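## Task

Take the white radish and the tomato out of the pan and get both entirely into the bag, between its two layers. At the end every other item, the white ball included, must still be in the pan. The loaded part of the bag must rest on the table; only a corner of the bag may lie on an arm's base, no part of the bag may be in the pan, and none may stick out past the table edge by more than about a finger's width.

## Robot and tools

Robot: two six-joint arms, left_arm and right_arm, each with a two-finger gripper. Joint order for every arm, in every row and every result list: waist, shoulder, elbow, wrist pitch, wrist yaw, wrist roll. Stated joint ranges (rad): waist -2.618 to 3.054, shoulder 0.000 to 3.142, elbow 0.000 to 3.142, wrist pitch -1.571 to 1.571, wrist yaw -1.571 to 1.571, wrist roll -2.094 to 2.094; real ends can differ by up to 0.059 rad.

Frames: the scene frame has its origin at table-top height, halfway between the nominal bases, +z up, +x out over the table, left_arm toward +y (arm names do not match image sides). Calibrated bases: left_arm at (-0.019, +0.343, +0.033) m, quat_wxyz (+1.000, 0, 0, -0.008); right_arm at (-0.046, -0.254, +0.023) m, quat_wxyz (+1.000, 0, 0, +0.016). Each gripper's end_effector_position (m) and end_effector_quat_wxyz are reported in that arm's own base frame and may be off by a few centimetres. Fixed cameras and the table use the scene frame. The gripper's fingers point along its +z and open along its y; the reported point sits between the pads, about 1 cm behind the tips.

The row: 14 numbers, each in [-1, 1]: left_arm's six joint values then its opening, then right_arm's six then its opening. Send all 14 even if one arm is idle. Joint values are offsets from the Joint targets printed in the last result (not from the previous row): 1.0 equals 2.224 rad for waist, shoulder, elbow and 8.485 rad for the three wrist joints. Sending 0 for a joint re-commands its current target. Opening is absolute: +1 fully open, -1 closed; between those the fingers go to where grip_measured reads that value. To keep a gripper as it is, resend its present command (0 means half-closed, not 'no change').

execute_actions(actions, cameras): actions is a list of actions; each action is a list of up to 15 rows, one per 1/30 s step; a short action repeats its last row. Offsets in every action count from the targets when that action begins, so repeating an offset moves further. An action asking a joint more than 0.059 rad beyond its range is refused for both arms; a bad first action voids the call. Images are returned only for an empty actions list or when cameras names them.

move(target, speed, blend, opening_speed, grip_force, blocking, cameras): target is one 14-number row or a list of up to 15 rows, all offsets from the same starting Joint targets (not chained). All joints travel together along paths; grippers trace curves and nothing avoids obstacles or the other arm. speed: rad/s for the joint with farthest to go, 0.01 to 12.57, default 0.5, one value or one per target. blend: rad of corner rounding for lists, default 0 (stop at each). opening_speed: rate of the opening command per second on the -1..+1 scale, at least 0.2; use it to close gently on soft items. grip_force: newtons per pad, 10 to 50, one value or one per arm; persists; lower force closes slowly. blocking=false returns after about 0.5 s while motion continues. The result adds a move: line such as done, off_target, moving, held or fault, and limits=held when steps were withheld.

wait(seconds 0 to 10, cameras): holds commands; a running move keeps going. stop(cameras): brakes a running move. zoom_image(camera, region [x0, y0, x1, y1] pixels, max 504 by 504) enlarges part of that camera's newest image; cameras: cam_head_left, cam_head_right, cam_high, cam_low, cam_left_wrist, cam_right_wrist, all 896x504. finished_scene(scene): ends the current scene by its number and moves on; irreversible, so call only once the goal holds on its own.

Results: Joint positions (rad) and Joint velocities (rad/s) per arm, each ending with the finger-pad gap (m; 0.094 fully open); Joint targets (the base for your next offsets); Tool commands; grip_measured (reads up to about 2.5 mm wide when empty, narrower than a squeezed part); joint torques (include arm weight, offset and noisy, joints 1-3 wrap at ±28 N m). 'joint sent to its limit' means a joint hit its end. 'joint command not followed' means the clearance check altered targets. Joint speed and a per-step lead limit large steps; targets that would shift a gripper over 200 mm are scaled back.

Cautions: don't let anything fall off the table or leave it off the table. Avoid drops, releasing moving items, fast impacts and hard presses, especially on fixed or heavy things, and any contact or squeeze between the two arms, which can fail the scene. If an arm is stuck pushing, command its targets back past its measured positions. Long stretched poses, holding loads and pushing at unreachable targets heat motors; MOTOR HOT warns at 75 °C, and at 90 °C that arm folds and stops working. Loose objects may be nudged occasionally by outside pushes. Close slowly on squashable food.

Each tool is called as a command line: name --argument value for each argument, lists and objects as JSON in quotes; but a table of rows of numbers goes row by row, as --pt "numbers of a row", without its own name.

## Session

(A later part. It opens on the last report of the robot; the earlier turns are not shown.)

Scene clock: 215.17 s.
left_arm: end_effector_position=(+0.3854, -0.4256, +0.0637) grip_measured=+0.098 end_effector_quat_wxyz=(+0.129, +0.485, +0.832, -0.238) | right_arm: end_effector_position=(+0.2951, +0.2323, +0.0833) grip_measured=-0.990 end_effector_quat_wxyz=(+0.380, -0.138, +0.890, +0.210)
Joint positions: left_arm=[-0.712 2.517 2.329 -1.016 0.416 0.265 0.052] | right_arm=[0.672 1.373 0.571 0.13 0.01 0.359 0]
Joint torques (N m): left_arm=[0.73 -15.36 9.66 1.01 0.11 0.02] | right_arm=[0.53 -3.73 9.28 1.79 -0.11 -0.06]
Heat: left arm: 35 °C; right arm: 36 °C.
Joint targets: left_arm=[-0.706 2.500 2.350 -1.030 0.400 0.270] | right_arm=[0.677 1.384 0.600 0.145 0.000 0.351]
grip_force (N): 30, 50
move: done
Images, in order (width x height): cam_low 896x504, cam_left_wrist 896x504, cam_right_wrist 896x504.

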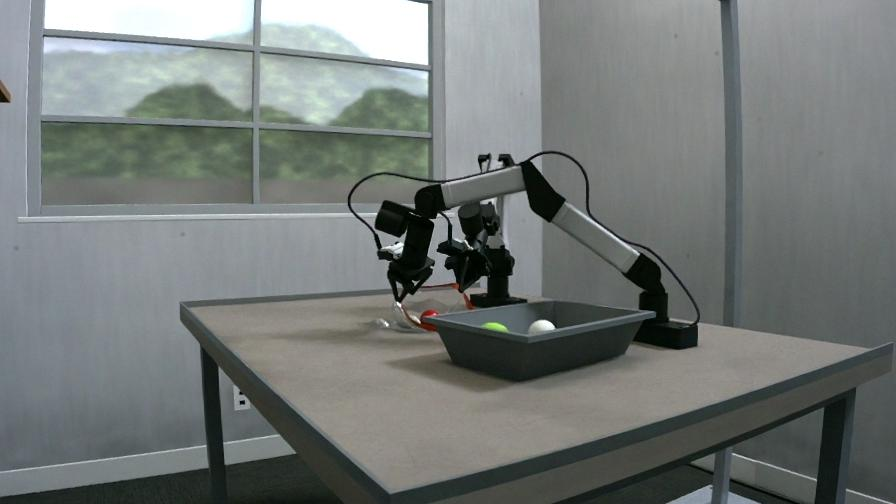

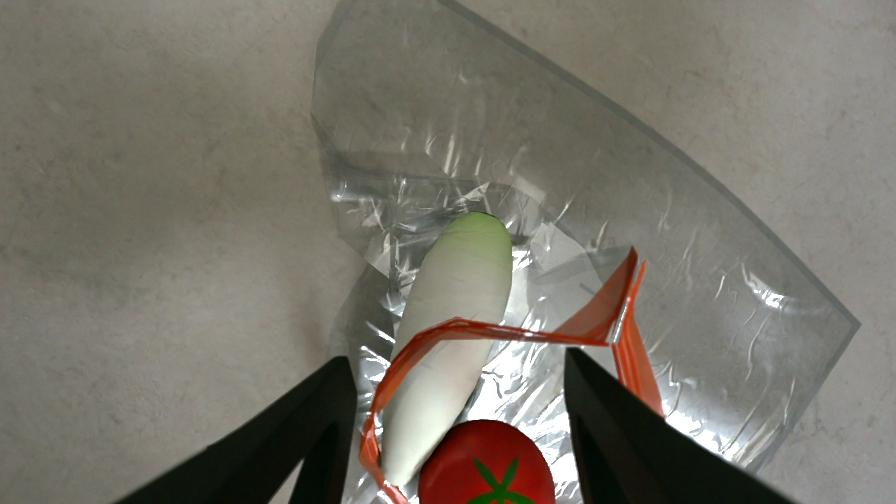

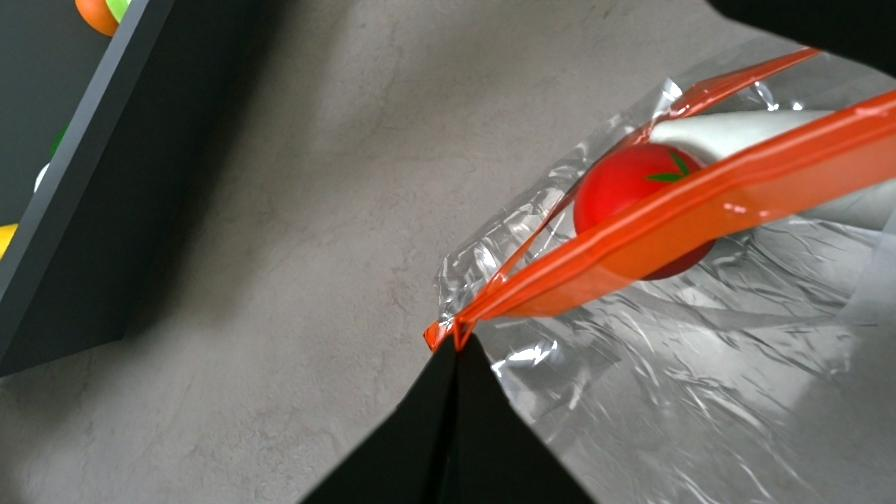

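move --target '[0.0121,-0.1731,-0.29,0.0519,0,0,0.1,0,0,0,0,0,0,-1]' --speed 0.5 --cameras '["cam_right_wrist","cam_left_wrist","cam_head_left"]'

zoom_image --camera "cam_head_left" --region '[300, 200, 480, 360]'

Scene clock: 217.93 s.
left_arm: end_effector_position=(+0.3677, -0.3913, +0.0862) grip_measured=+0.098 end_effector_quat_wxyz=(+0.214, +0.480, +0.813, -0.249) | right_arm: end_effector_position=(+0.2951, +0.2323, +0.0833) grip_measured=-0.990 end_effector_quat_wxyz=(+0.380, -0.138, +0.890, +0.210)
Joint positions: left_arm=[-0.685 2.151 1.719 -0.598 0.415 0.265 0.052] | right_arm=[0.672 1.373 0.571 0.13 0.01 0.359 0]
Joint torques (N m): left_arm=[0.72 -14.65 6.49 1.59 0.09 0.01] | right_arm=[0.53 -3.75 9.26 1.78 -0.11 -0.06]
Heat: left arm: 37 °C; right arm: 36 °C.
Joint targets: left_arm=[-0.679 2.115 1.705 -0.590 0.399 0.270] | right_arm=[0.677 1.384 0.600 0.145 0.000 0.351]
grip_force (N): 30, 50
move: off_target (left_arm); left_arm: the shoulder is farthest, 0.036 rad from its target
Images, in order (width x height): cam_head_left 896x504, cam_left_wrist 896x504, cam_right_wrist 896x504.

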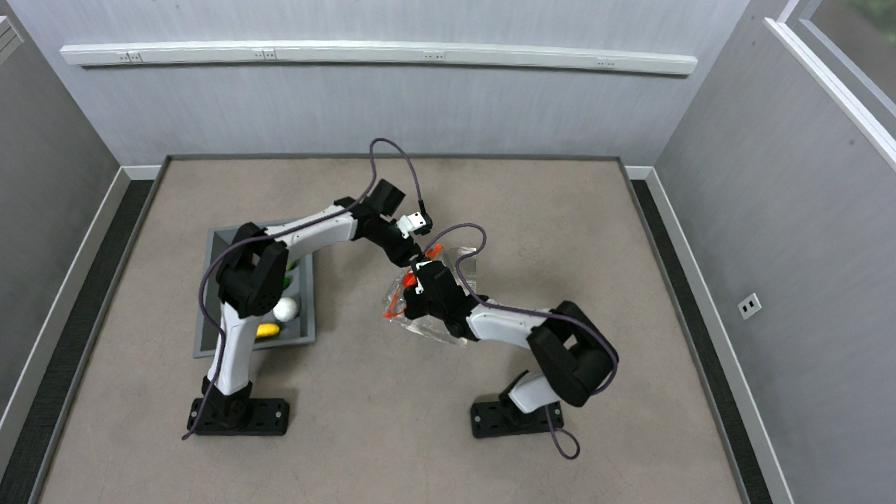

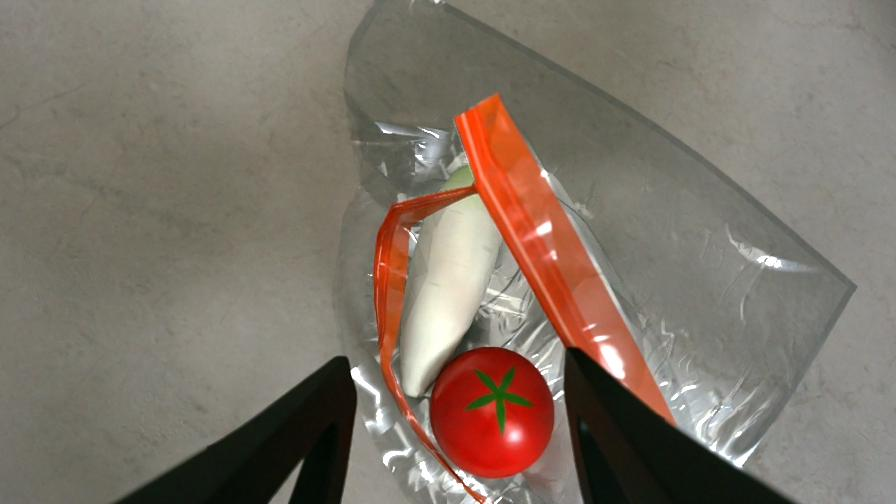

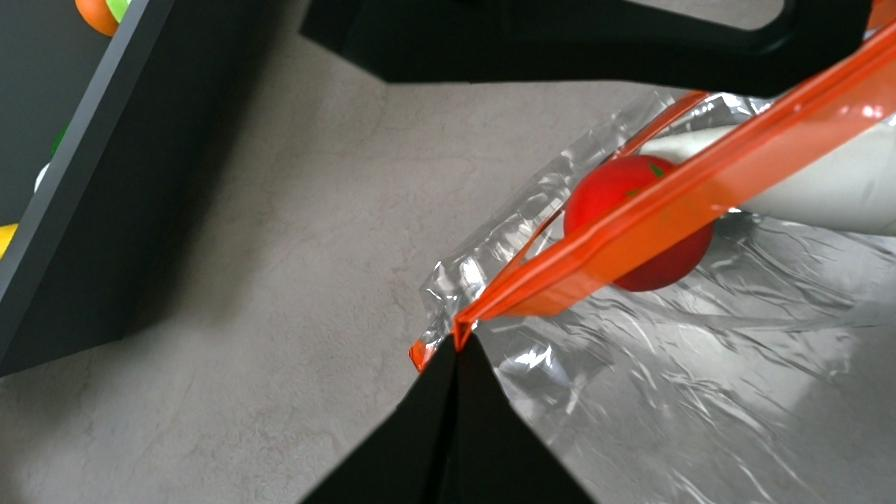

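Scaled by 2.800 from the camera's 896x504 image, which has a finer 1280x720 frame.

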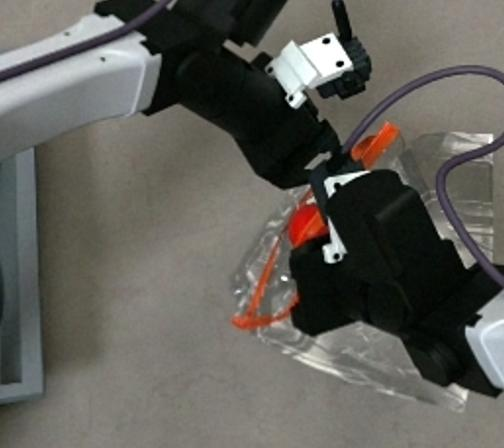

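move --target '[0,0,0,0,0,0,0.1,-0.027,-0.1457,-0.0337,-0.0277,0,0,-1]' --speed 0.25 --cameras '["cam_right_wrist","cam_left_wrist","cam_head_left"]'

zoom_image --camera "cam_head_left" --region '[300, 200, 480, 360]'

Scene clock: 221.30 s.
left_arm: end_effector_position=(+0.3679, -0.3914, +0.0863) grip_measured=+0.098 end_effector_quat_wxyz=(+0.215, +0.480, +0.813, -0.249) | right_arm: end_effector_position=(+0.2722, +0.1934, +0.1205) grip_measured=-0.990 end_effector_quat_wxyz=(+0.396, -0.116, +0.887, +0.207)
Joint positions: left_arm=[-0.685 2.151 1.719 -0.597 0.415 0.265 0.052] | right_arm=[0.623 1.079 0.53 -0.095 0.01 0.359 0]
Joint torques (N m): left_arm=[0.73 -14.63 6.5 1.6 0.08 0.01] | right_arm=[-0.61 -4.51 6.71 1.75 -0.11 -0.06]
Heat: left arm: 40 °C; right arm: 36 °C.
Joint targets: left_arm=[-0.679 2.115 1.705 -0.590 0.399 0.270] | right_arm=[0.616 1.060 0.525 -0.090 0.000 0.351]
grip_force (N): 30, 50
move: off_target (left_arm); left_arm: the shoulder is farthest, 0.036 rad from its target
Images, in order (width x height): cam_head_left 896x504, cam_left_wrist 896x504, cam_right_wrist 896x504.

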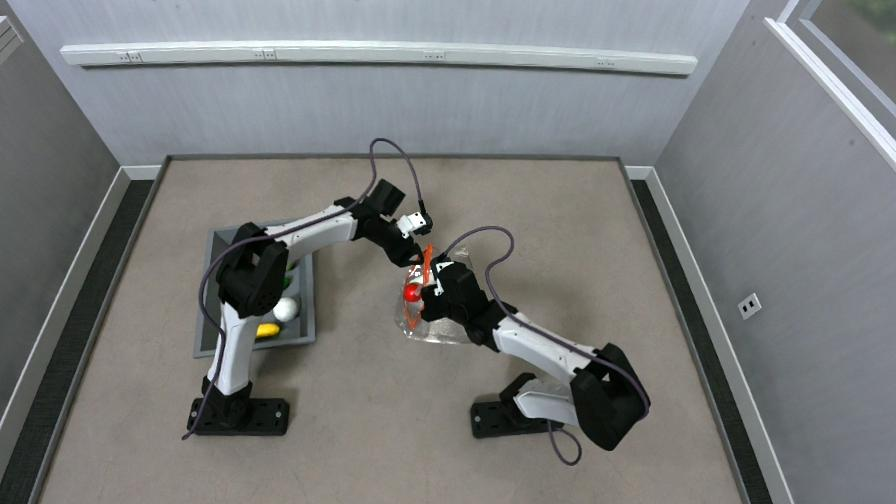

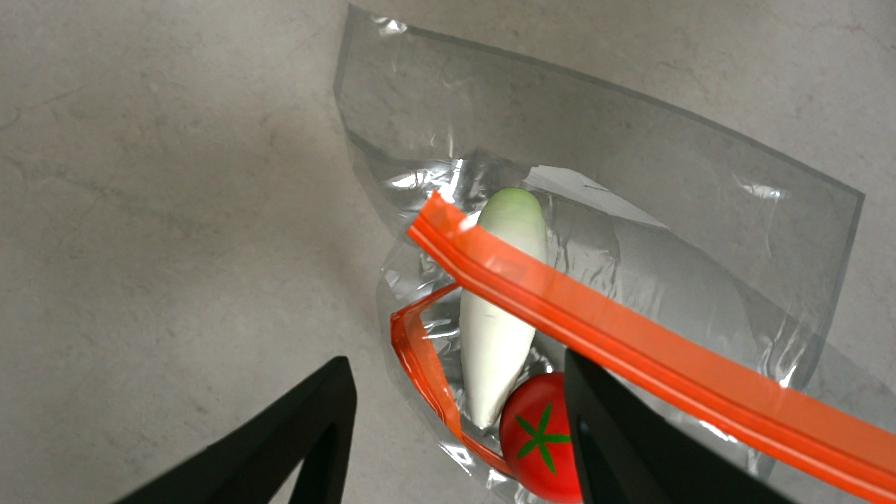

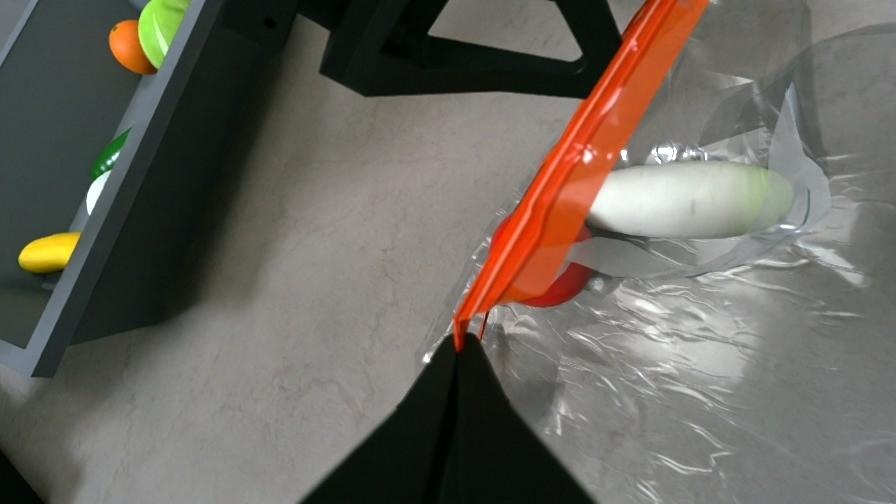

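Scaled by 2.800 from the camera's 896x504 image, which has a finer 1280x720 frame.

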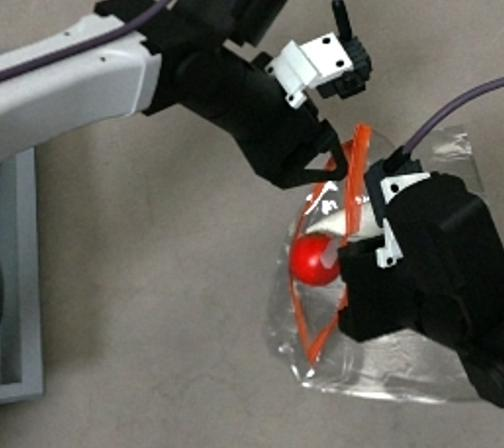

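execute_actions --actions '[]'

Scene clock: 223.13 s.
left_arm: end_effector_position=(+0.3679, -0.3914, +0.0863) grip_measured=+0.098 end_effector_quat_wxyz=(+0.215, +0.480, +0.813, -0.249) | right_arm: end_effector_position=(+0.2721, +0.1933, +0.1204) grip_measured=-0.990 end_effector_quat_wxyz=(+0.396, -0.116, +0.887, +0.207)
Joint positions: left_arm=[-0.685 2.151 1.719 -0.597 0.415 0.265 0.052] | right_arm=[0.623 1.079 0.53 -0.096 0.01 0.359 0]
Joint velocities: within noise
Joint torques (N m): left_arm=[0.73 -14.65 6.49 1.6 0.08 0.01] | right_arm=[-0.58 -4.51 6.69 1.7 -0.11 -0.06]
Heat: left arm: 41 °C; right arm: 36 °C.
Joint targets: left_arm=[-0.679 2.115 1.705 -0.590 0.399 0.270] | right_arm=[0.616 1.060 0.525 -0.090 0.000 0.351]
Tool commands: left_gripper/opening=+0.1 right_gripper/opening=-1.0
grip_force (N): 30, 50

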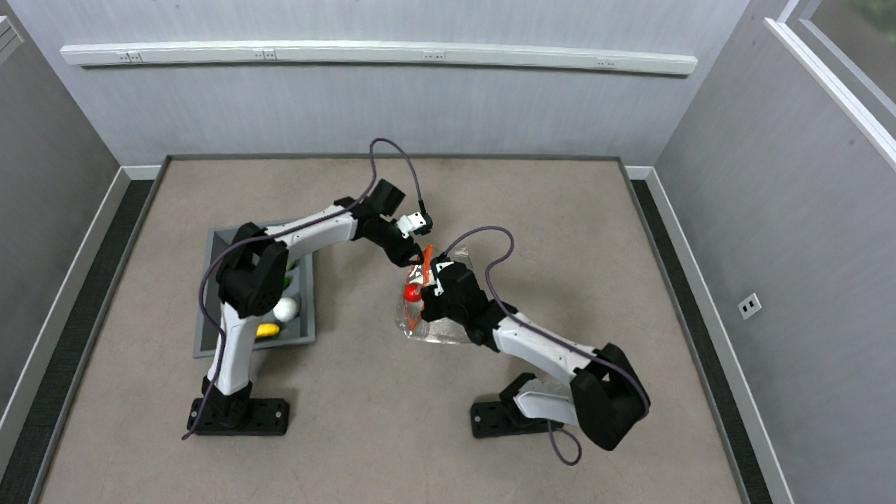

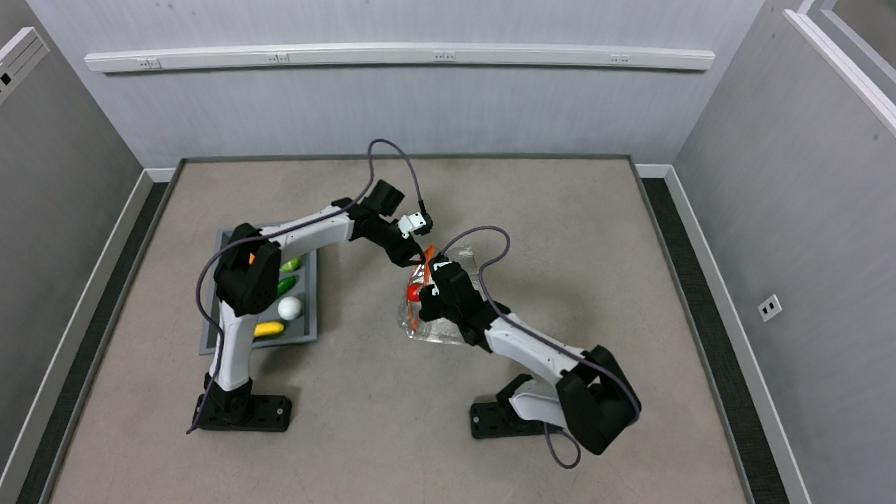

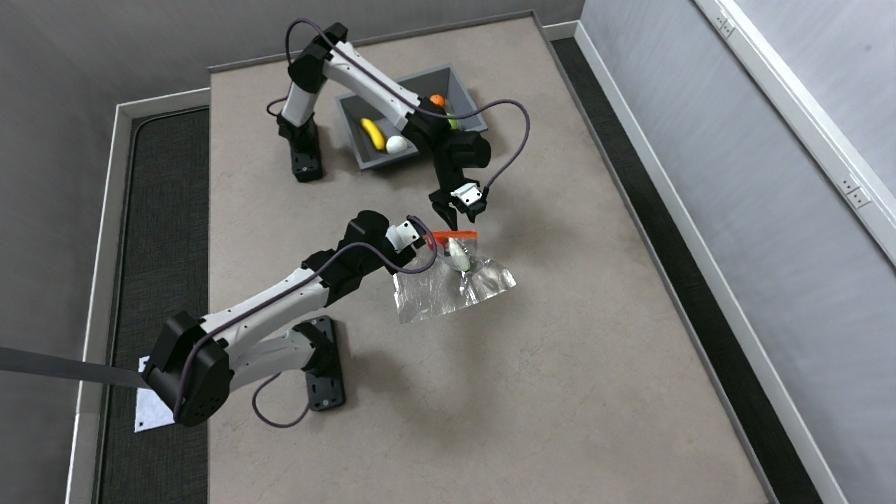

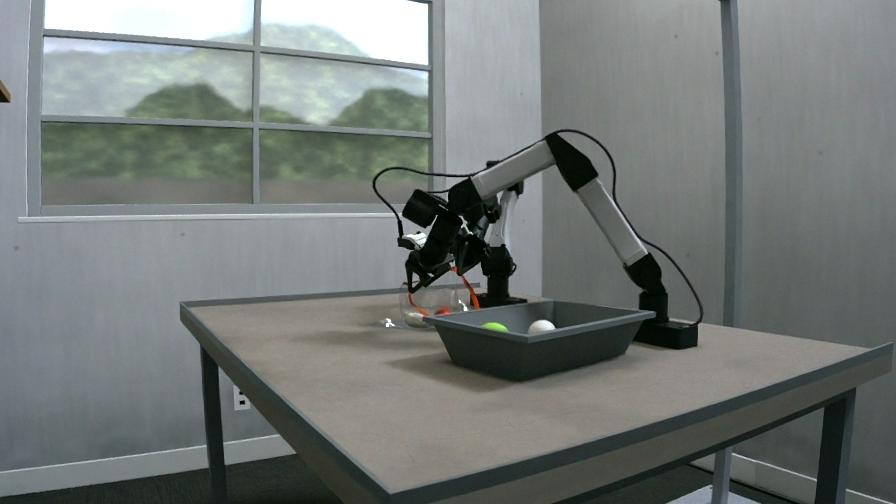

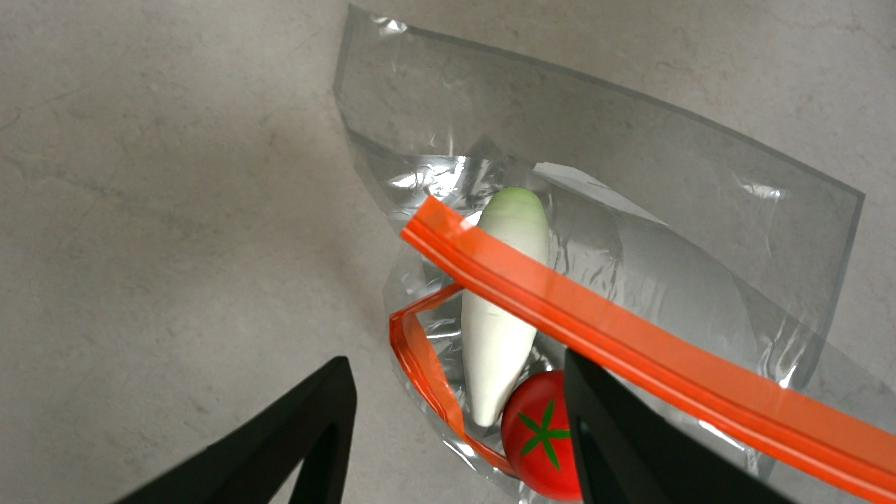

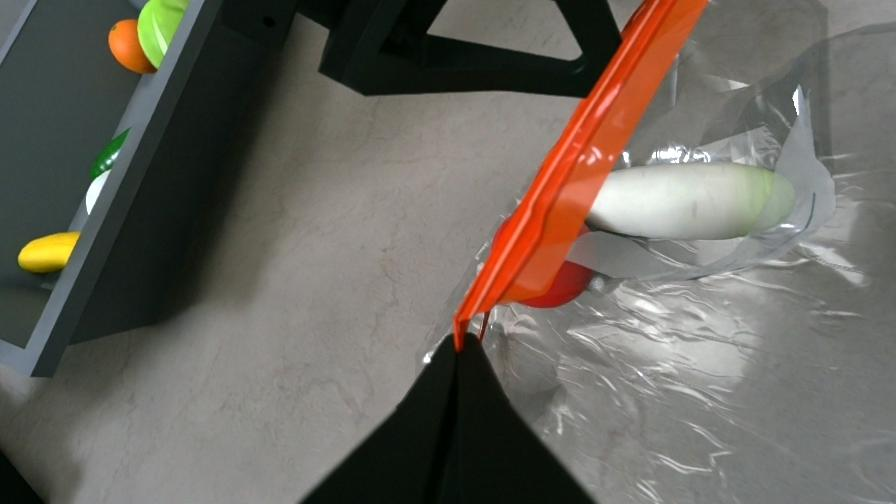

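zoom_image --camera "cam_head_left" --region '[370, 220, 500, 350]'

zoom_image --camera "cam_low" --region '[360, 220, 500, 345]'

zoom_image --camera "cam_high" --region '[380, 190, 530, 340]'

zoom_image --camera "cam_left_wrist" --region '[350, 150, 700, 504]'

Scaled by 3.877 from the camera's 896x504 image, which has a finer 1280x720 frame.

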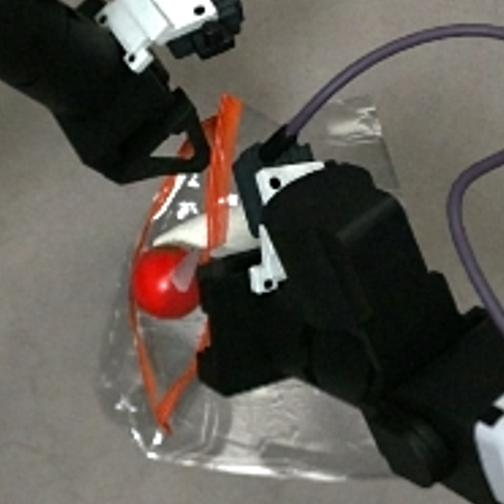

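Scaled by 3.600 from the camera's 896x504 image, which has a finer 1280x720 frame.

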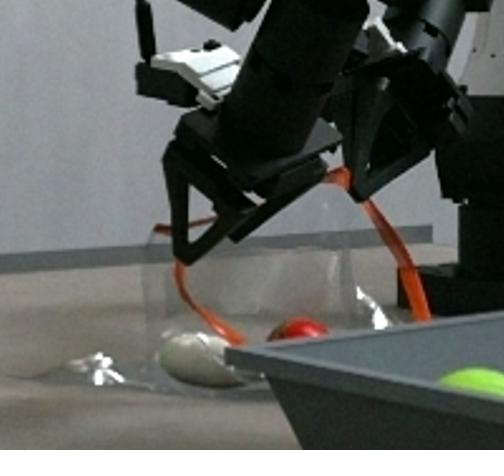

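Scaled by 3.360 from the camera's 896x504 image, which has a finer 1280x720 frame.

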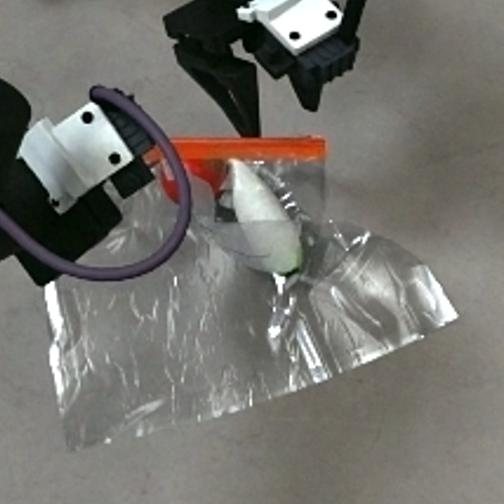

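Scaled by 1.424 from the camera's 896x504 image, which has a finer 1280x720 frame.

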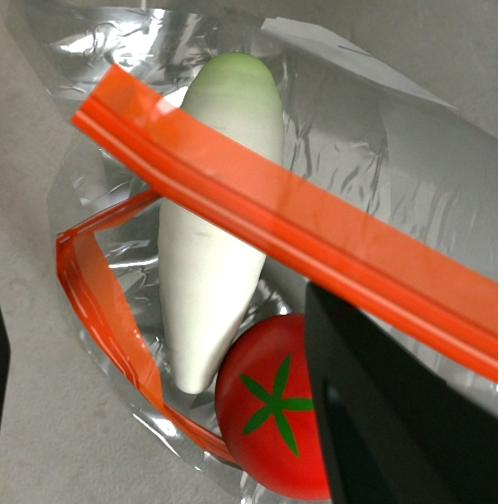

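move --pt "0.0162 -0.1587 -0.2617 0.0247 0 0 0.1 0 0 0 0 0 0 -1" --pt "0.0162 -0.0854 -0.31 0.0535 0 0 -0.745 0 0 0 0 0 0 -1" --blend '[0.05,0]' --speed 0.7 --cameras '["cam_head_left","cam_left_wrist","cam_high","cam_low","cam_right_wrist"]'

Scene clock: 232.27 s.
left_arm: end_effector_position=(+0.2979, -0.3139, +0.0061) grip_measured=-0.743 end_effector_quat_wxyz=(+0.213, +0.465, +0.824, -0.244) | right_arm: end_effector_position=(+0.2721, +0.1933, +0.1204) grip_measured=-0.990 end_effector_quat_wxyz=(+0.396, -0.116, +0.887, +0.207)
Joint positions: left_arm=[-0.649 1.917 1.019 -0.143 0.414 0.265 0.012] | right_arm=[0.623 1.079 0.53 -0.096 0.01 0.359 0]
Joint torques (N m): left_arm=[0.69 -8.27 6.23 1.59 0.1 0.02] | right_arm=[-0.59 -4.49 6.71 1.71 -0.1 -0.06]
Heat: left arm: 42 °C; right arm: 35 °C.
Joint targets: left_arm=[-0.643 1.925 1.015 -0.136 0.400 0.270] | right_arm=[0.616 1.060 0.525 -0.090 0.000 0.351]
grip_force (N): 30, 50
move: done
Images, in order (width x height): cam_head_left 896x504, cam_high 896x504, cam_low 896x504, cam_left_wrist 896x504, cam_right_wrist 896x504.

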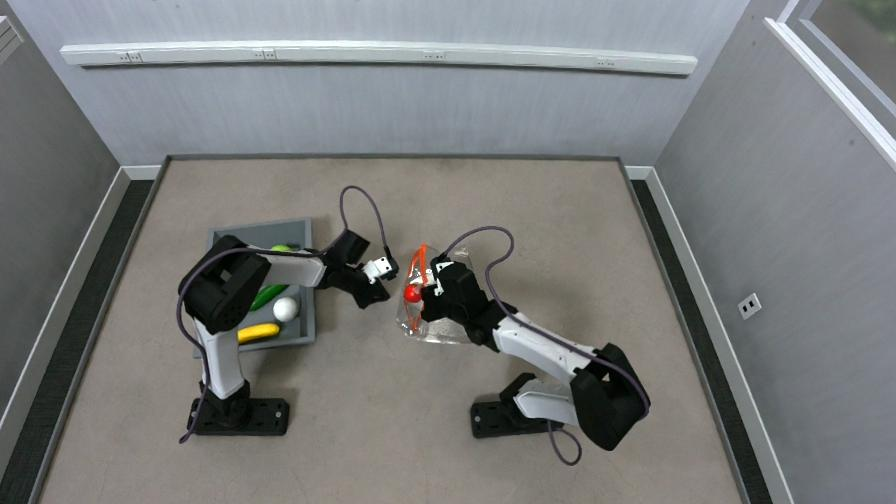

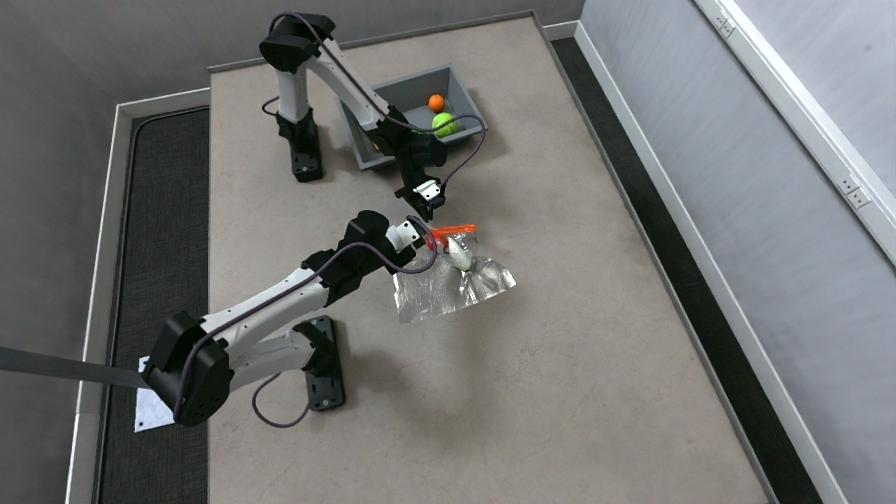

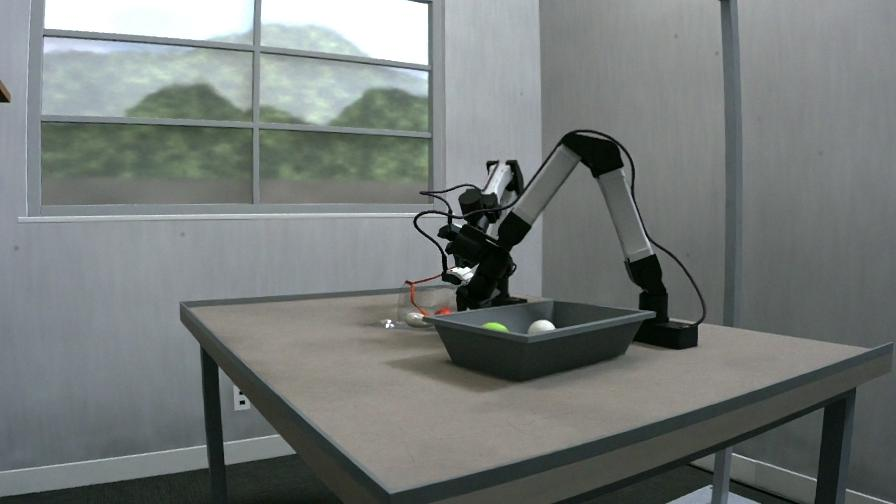

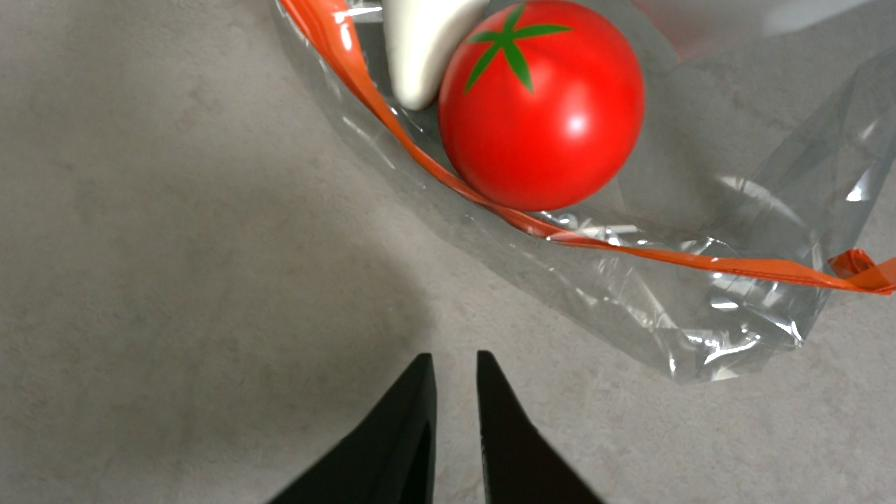

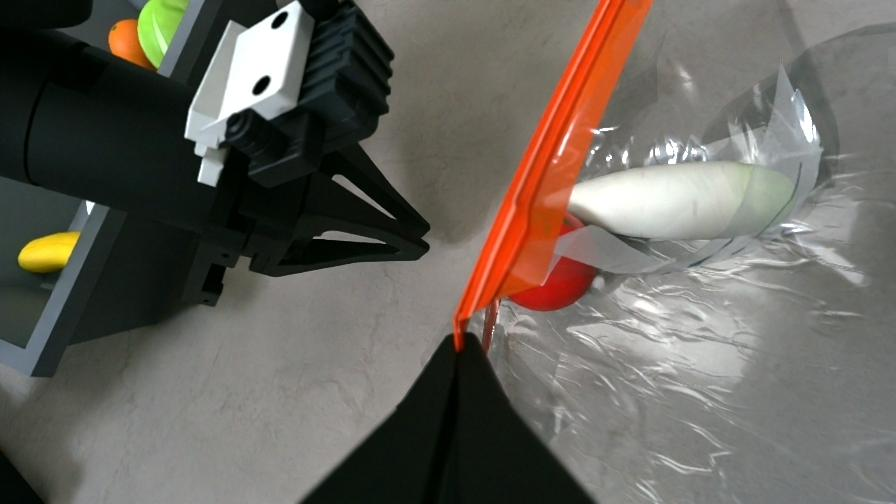

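move --pt "-0.0214 -0.018 -0.0135 0.0013 0 0 -0.745 0 0 0 0 0 0 -1" --pt "-0.0432 0.0418 0.0701 -0.0052 0 0 -0.745 0 0 0 0 0 0 -1" --speed 0.25 --cameras '["cam_head_left","cam_left_wrist","cam_high","cam_right_wrist"]'

Scene clock: 236.13 s.
left_arm: end_effector_position=(+0.2954, -0.3599, +0.0125) grip_measured=-0.743 end_effector_quat_wxyz=(+0.217, +0.500, +0.799, -0.255) | right_arm: end_effector_position=(+0.2721, +0.1933, +0.1204) grip_measured=-0.990 end_effector_quat_wxyz=(+0.396, -0.116, +0.887, +0.207)
Joint positions: left_arm=[-0.733 1.997 1.151 -0.165 0.414 0.265 0.012] | right_arm=[0.623 1.079 0.53 -0.096 0.01 0.359 0]
Joint torques (N m): left_arm=[-0.28 -8.14 8.84 1.38 0.1 0.02] | right_arm=[-0.59 -4.51 6.72 1.71 -0.1 -0.06]
Heat: left arm: 41 °C; right arm: 35 °C.
Joint targets: left_arm=[-0.739 2.018 1.171 -0.180 0.400 0.270] | right_arm=[0.616 1.060 0.525 -0.090 0.000 0.351]
grip_force (N): 30, 50
move: done
Images, in order (width x height): cam_head_left 896x504, cam_high 896x504, cam_left_wrist 896x504, cam_right_wrist 896x504.

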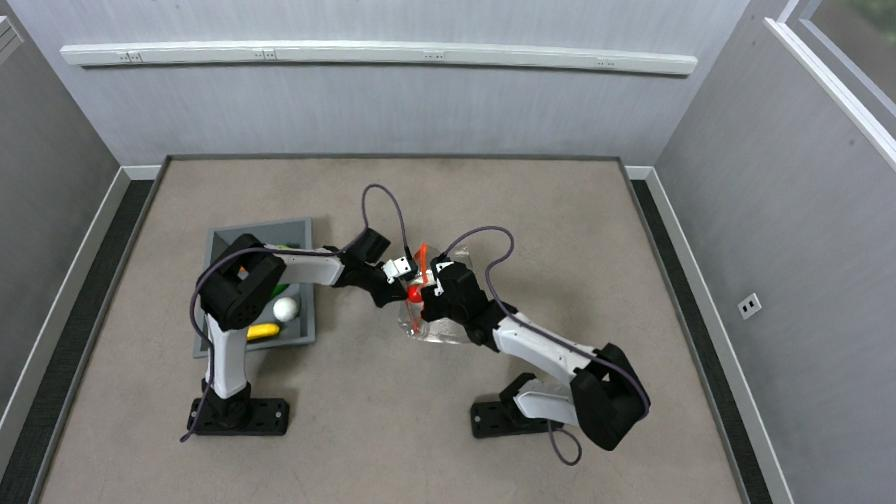

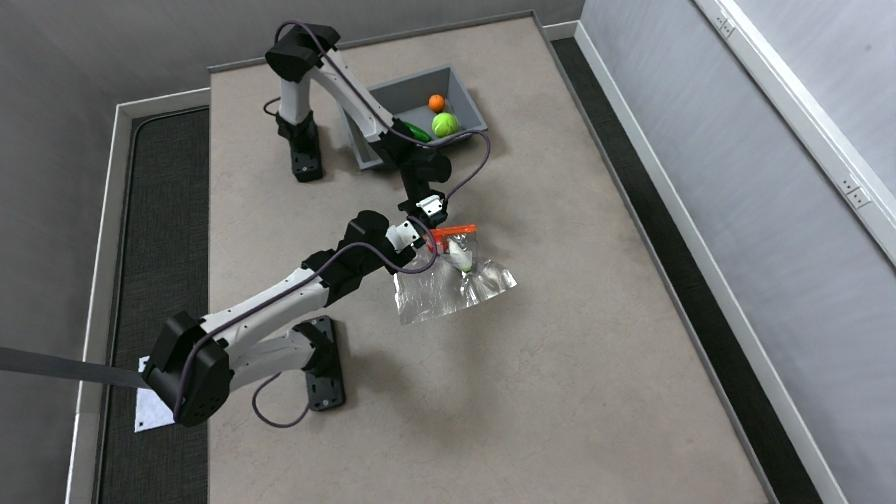

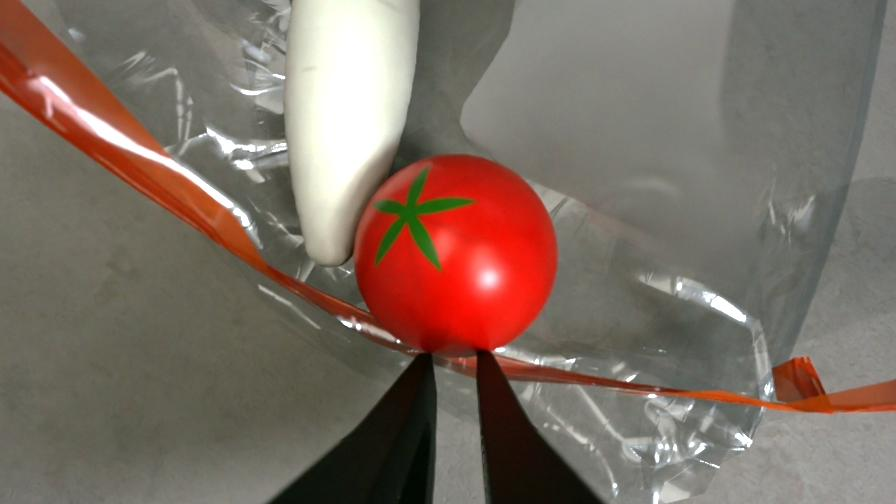

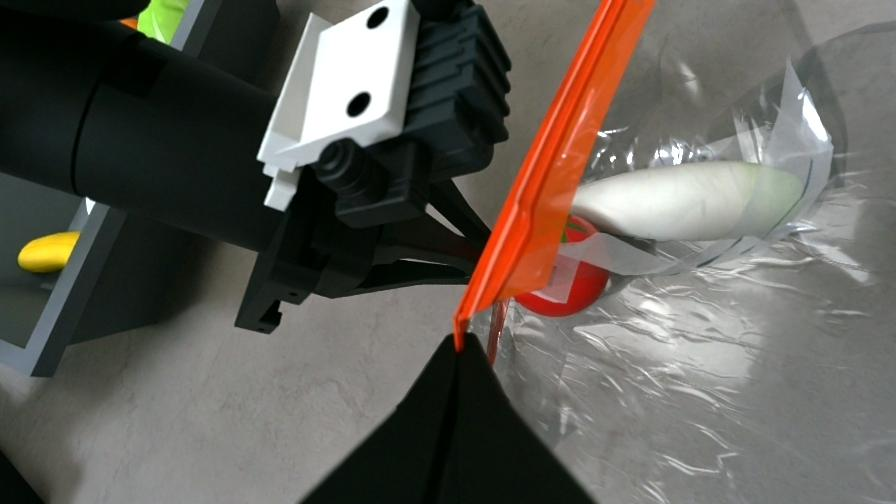

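move --target '[-0.0184,0.0535,0.076,-0.0071,0,0,-0.745,0,0,0,0,0,0,-1]' --speed 0.2 --cameras '["cam_head_left","cam_left_wrist","cam_high","cam_right_wrist"]'

Scene clock: 237.83 s.
left_arm: end_effector_position=(+0.3040, -0.3946, +0.0080) grip_measured=-0.743 end_effector_quat_wxyz=(+0.208, +0.516, +0.790, -0.258) | right_arm: end_effector_position=(+0.2719, +0.1931, +0.1200) grip_measured=-0.990 end_effector_quat_wxyz=(+0.395, -0.116, +0.888, +0.206)
Joint positions: left_arm=[-0.773 2.114 1.319 -0.225 0.414 0.265 0.012] | right_arm=[0.623 1.079 0.53 -0.098 0.01 0.359 0]
Joint torques (N m): left_arm=[-0.27 -9.05 9.11 1.37 0.1 0.02] | right_arm=[-0.58 -4.51 6.69 1.73 -0.1 -0.06]
Heat: left arm: 41 °C; right arm: 35 °C.
Joint targets: left_arm=[-0.780 2.137 1.340 -0.240 0.400 0.270] | right_arm=[0.616 1.060 0.525 -0.090 0.000 0.351]
grip_force (N): 30, 50
move: done
Images, in order (width x height): cam_head_left 896x504, cam_high 896x504, cam_left_wrist 896x504, cam_right_wrist 896x504.

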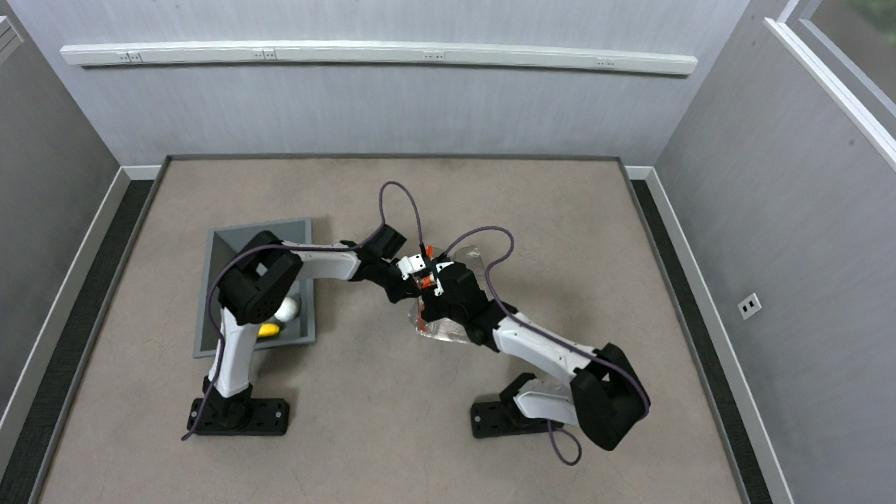

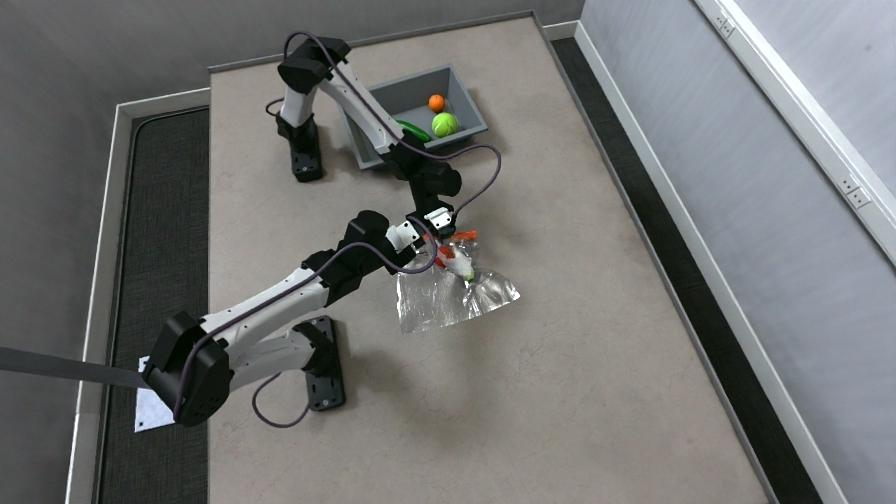

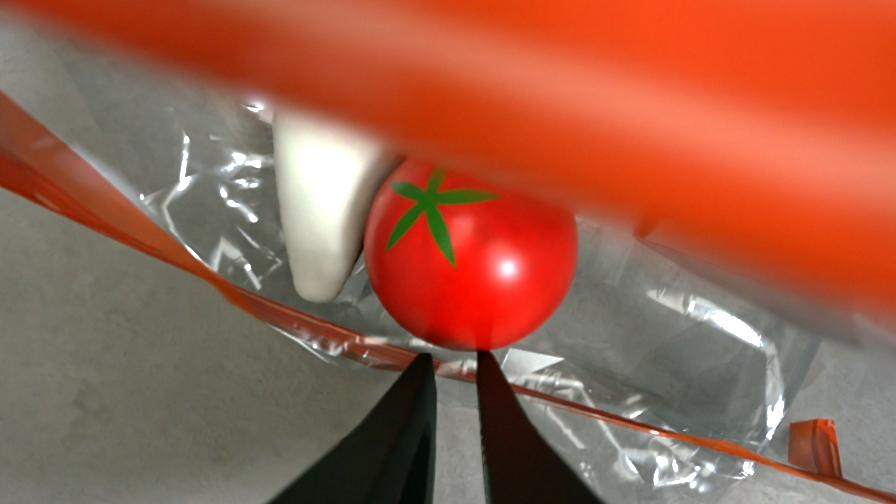

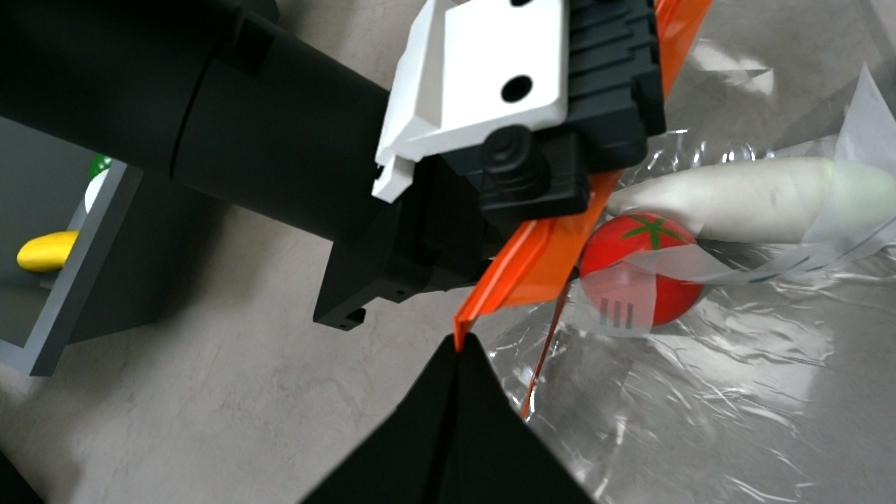

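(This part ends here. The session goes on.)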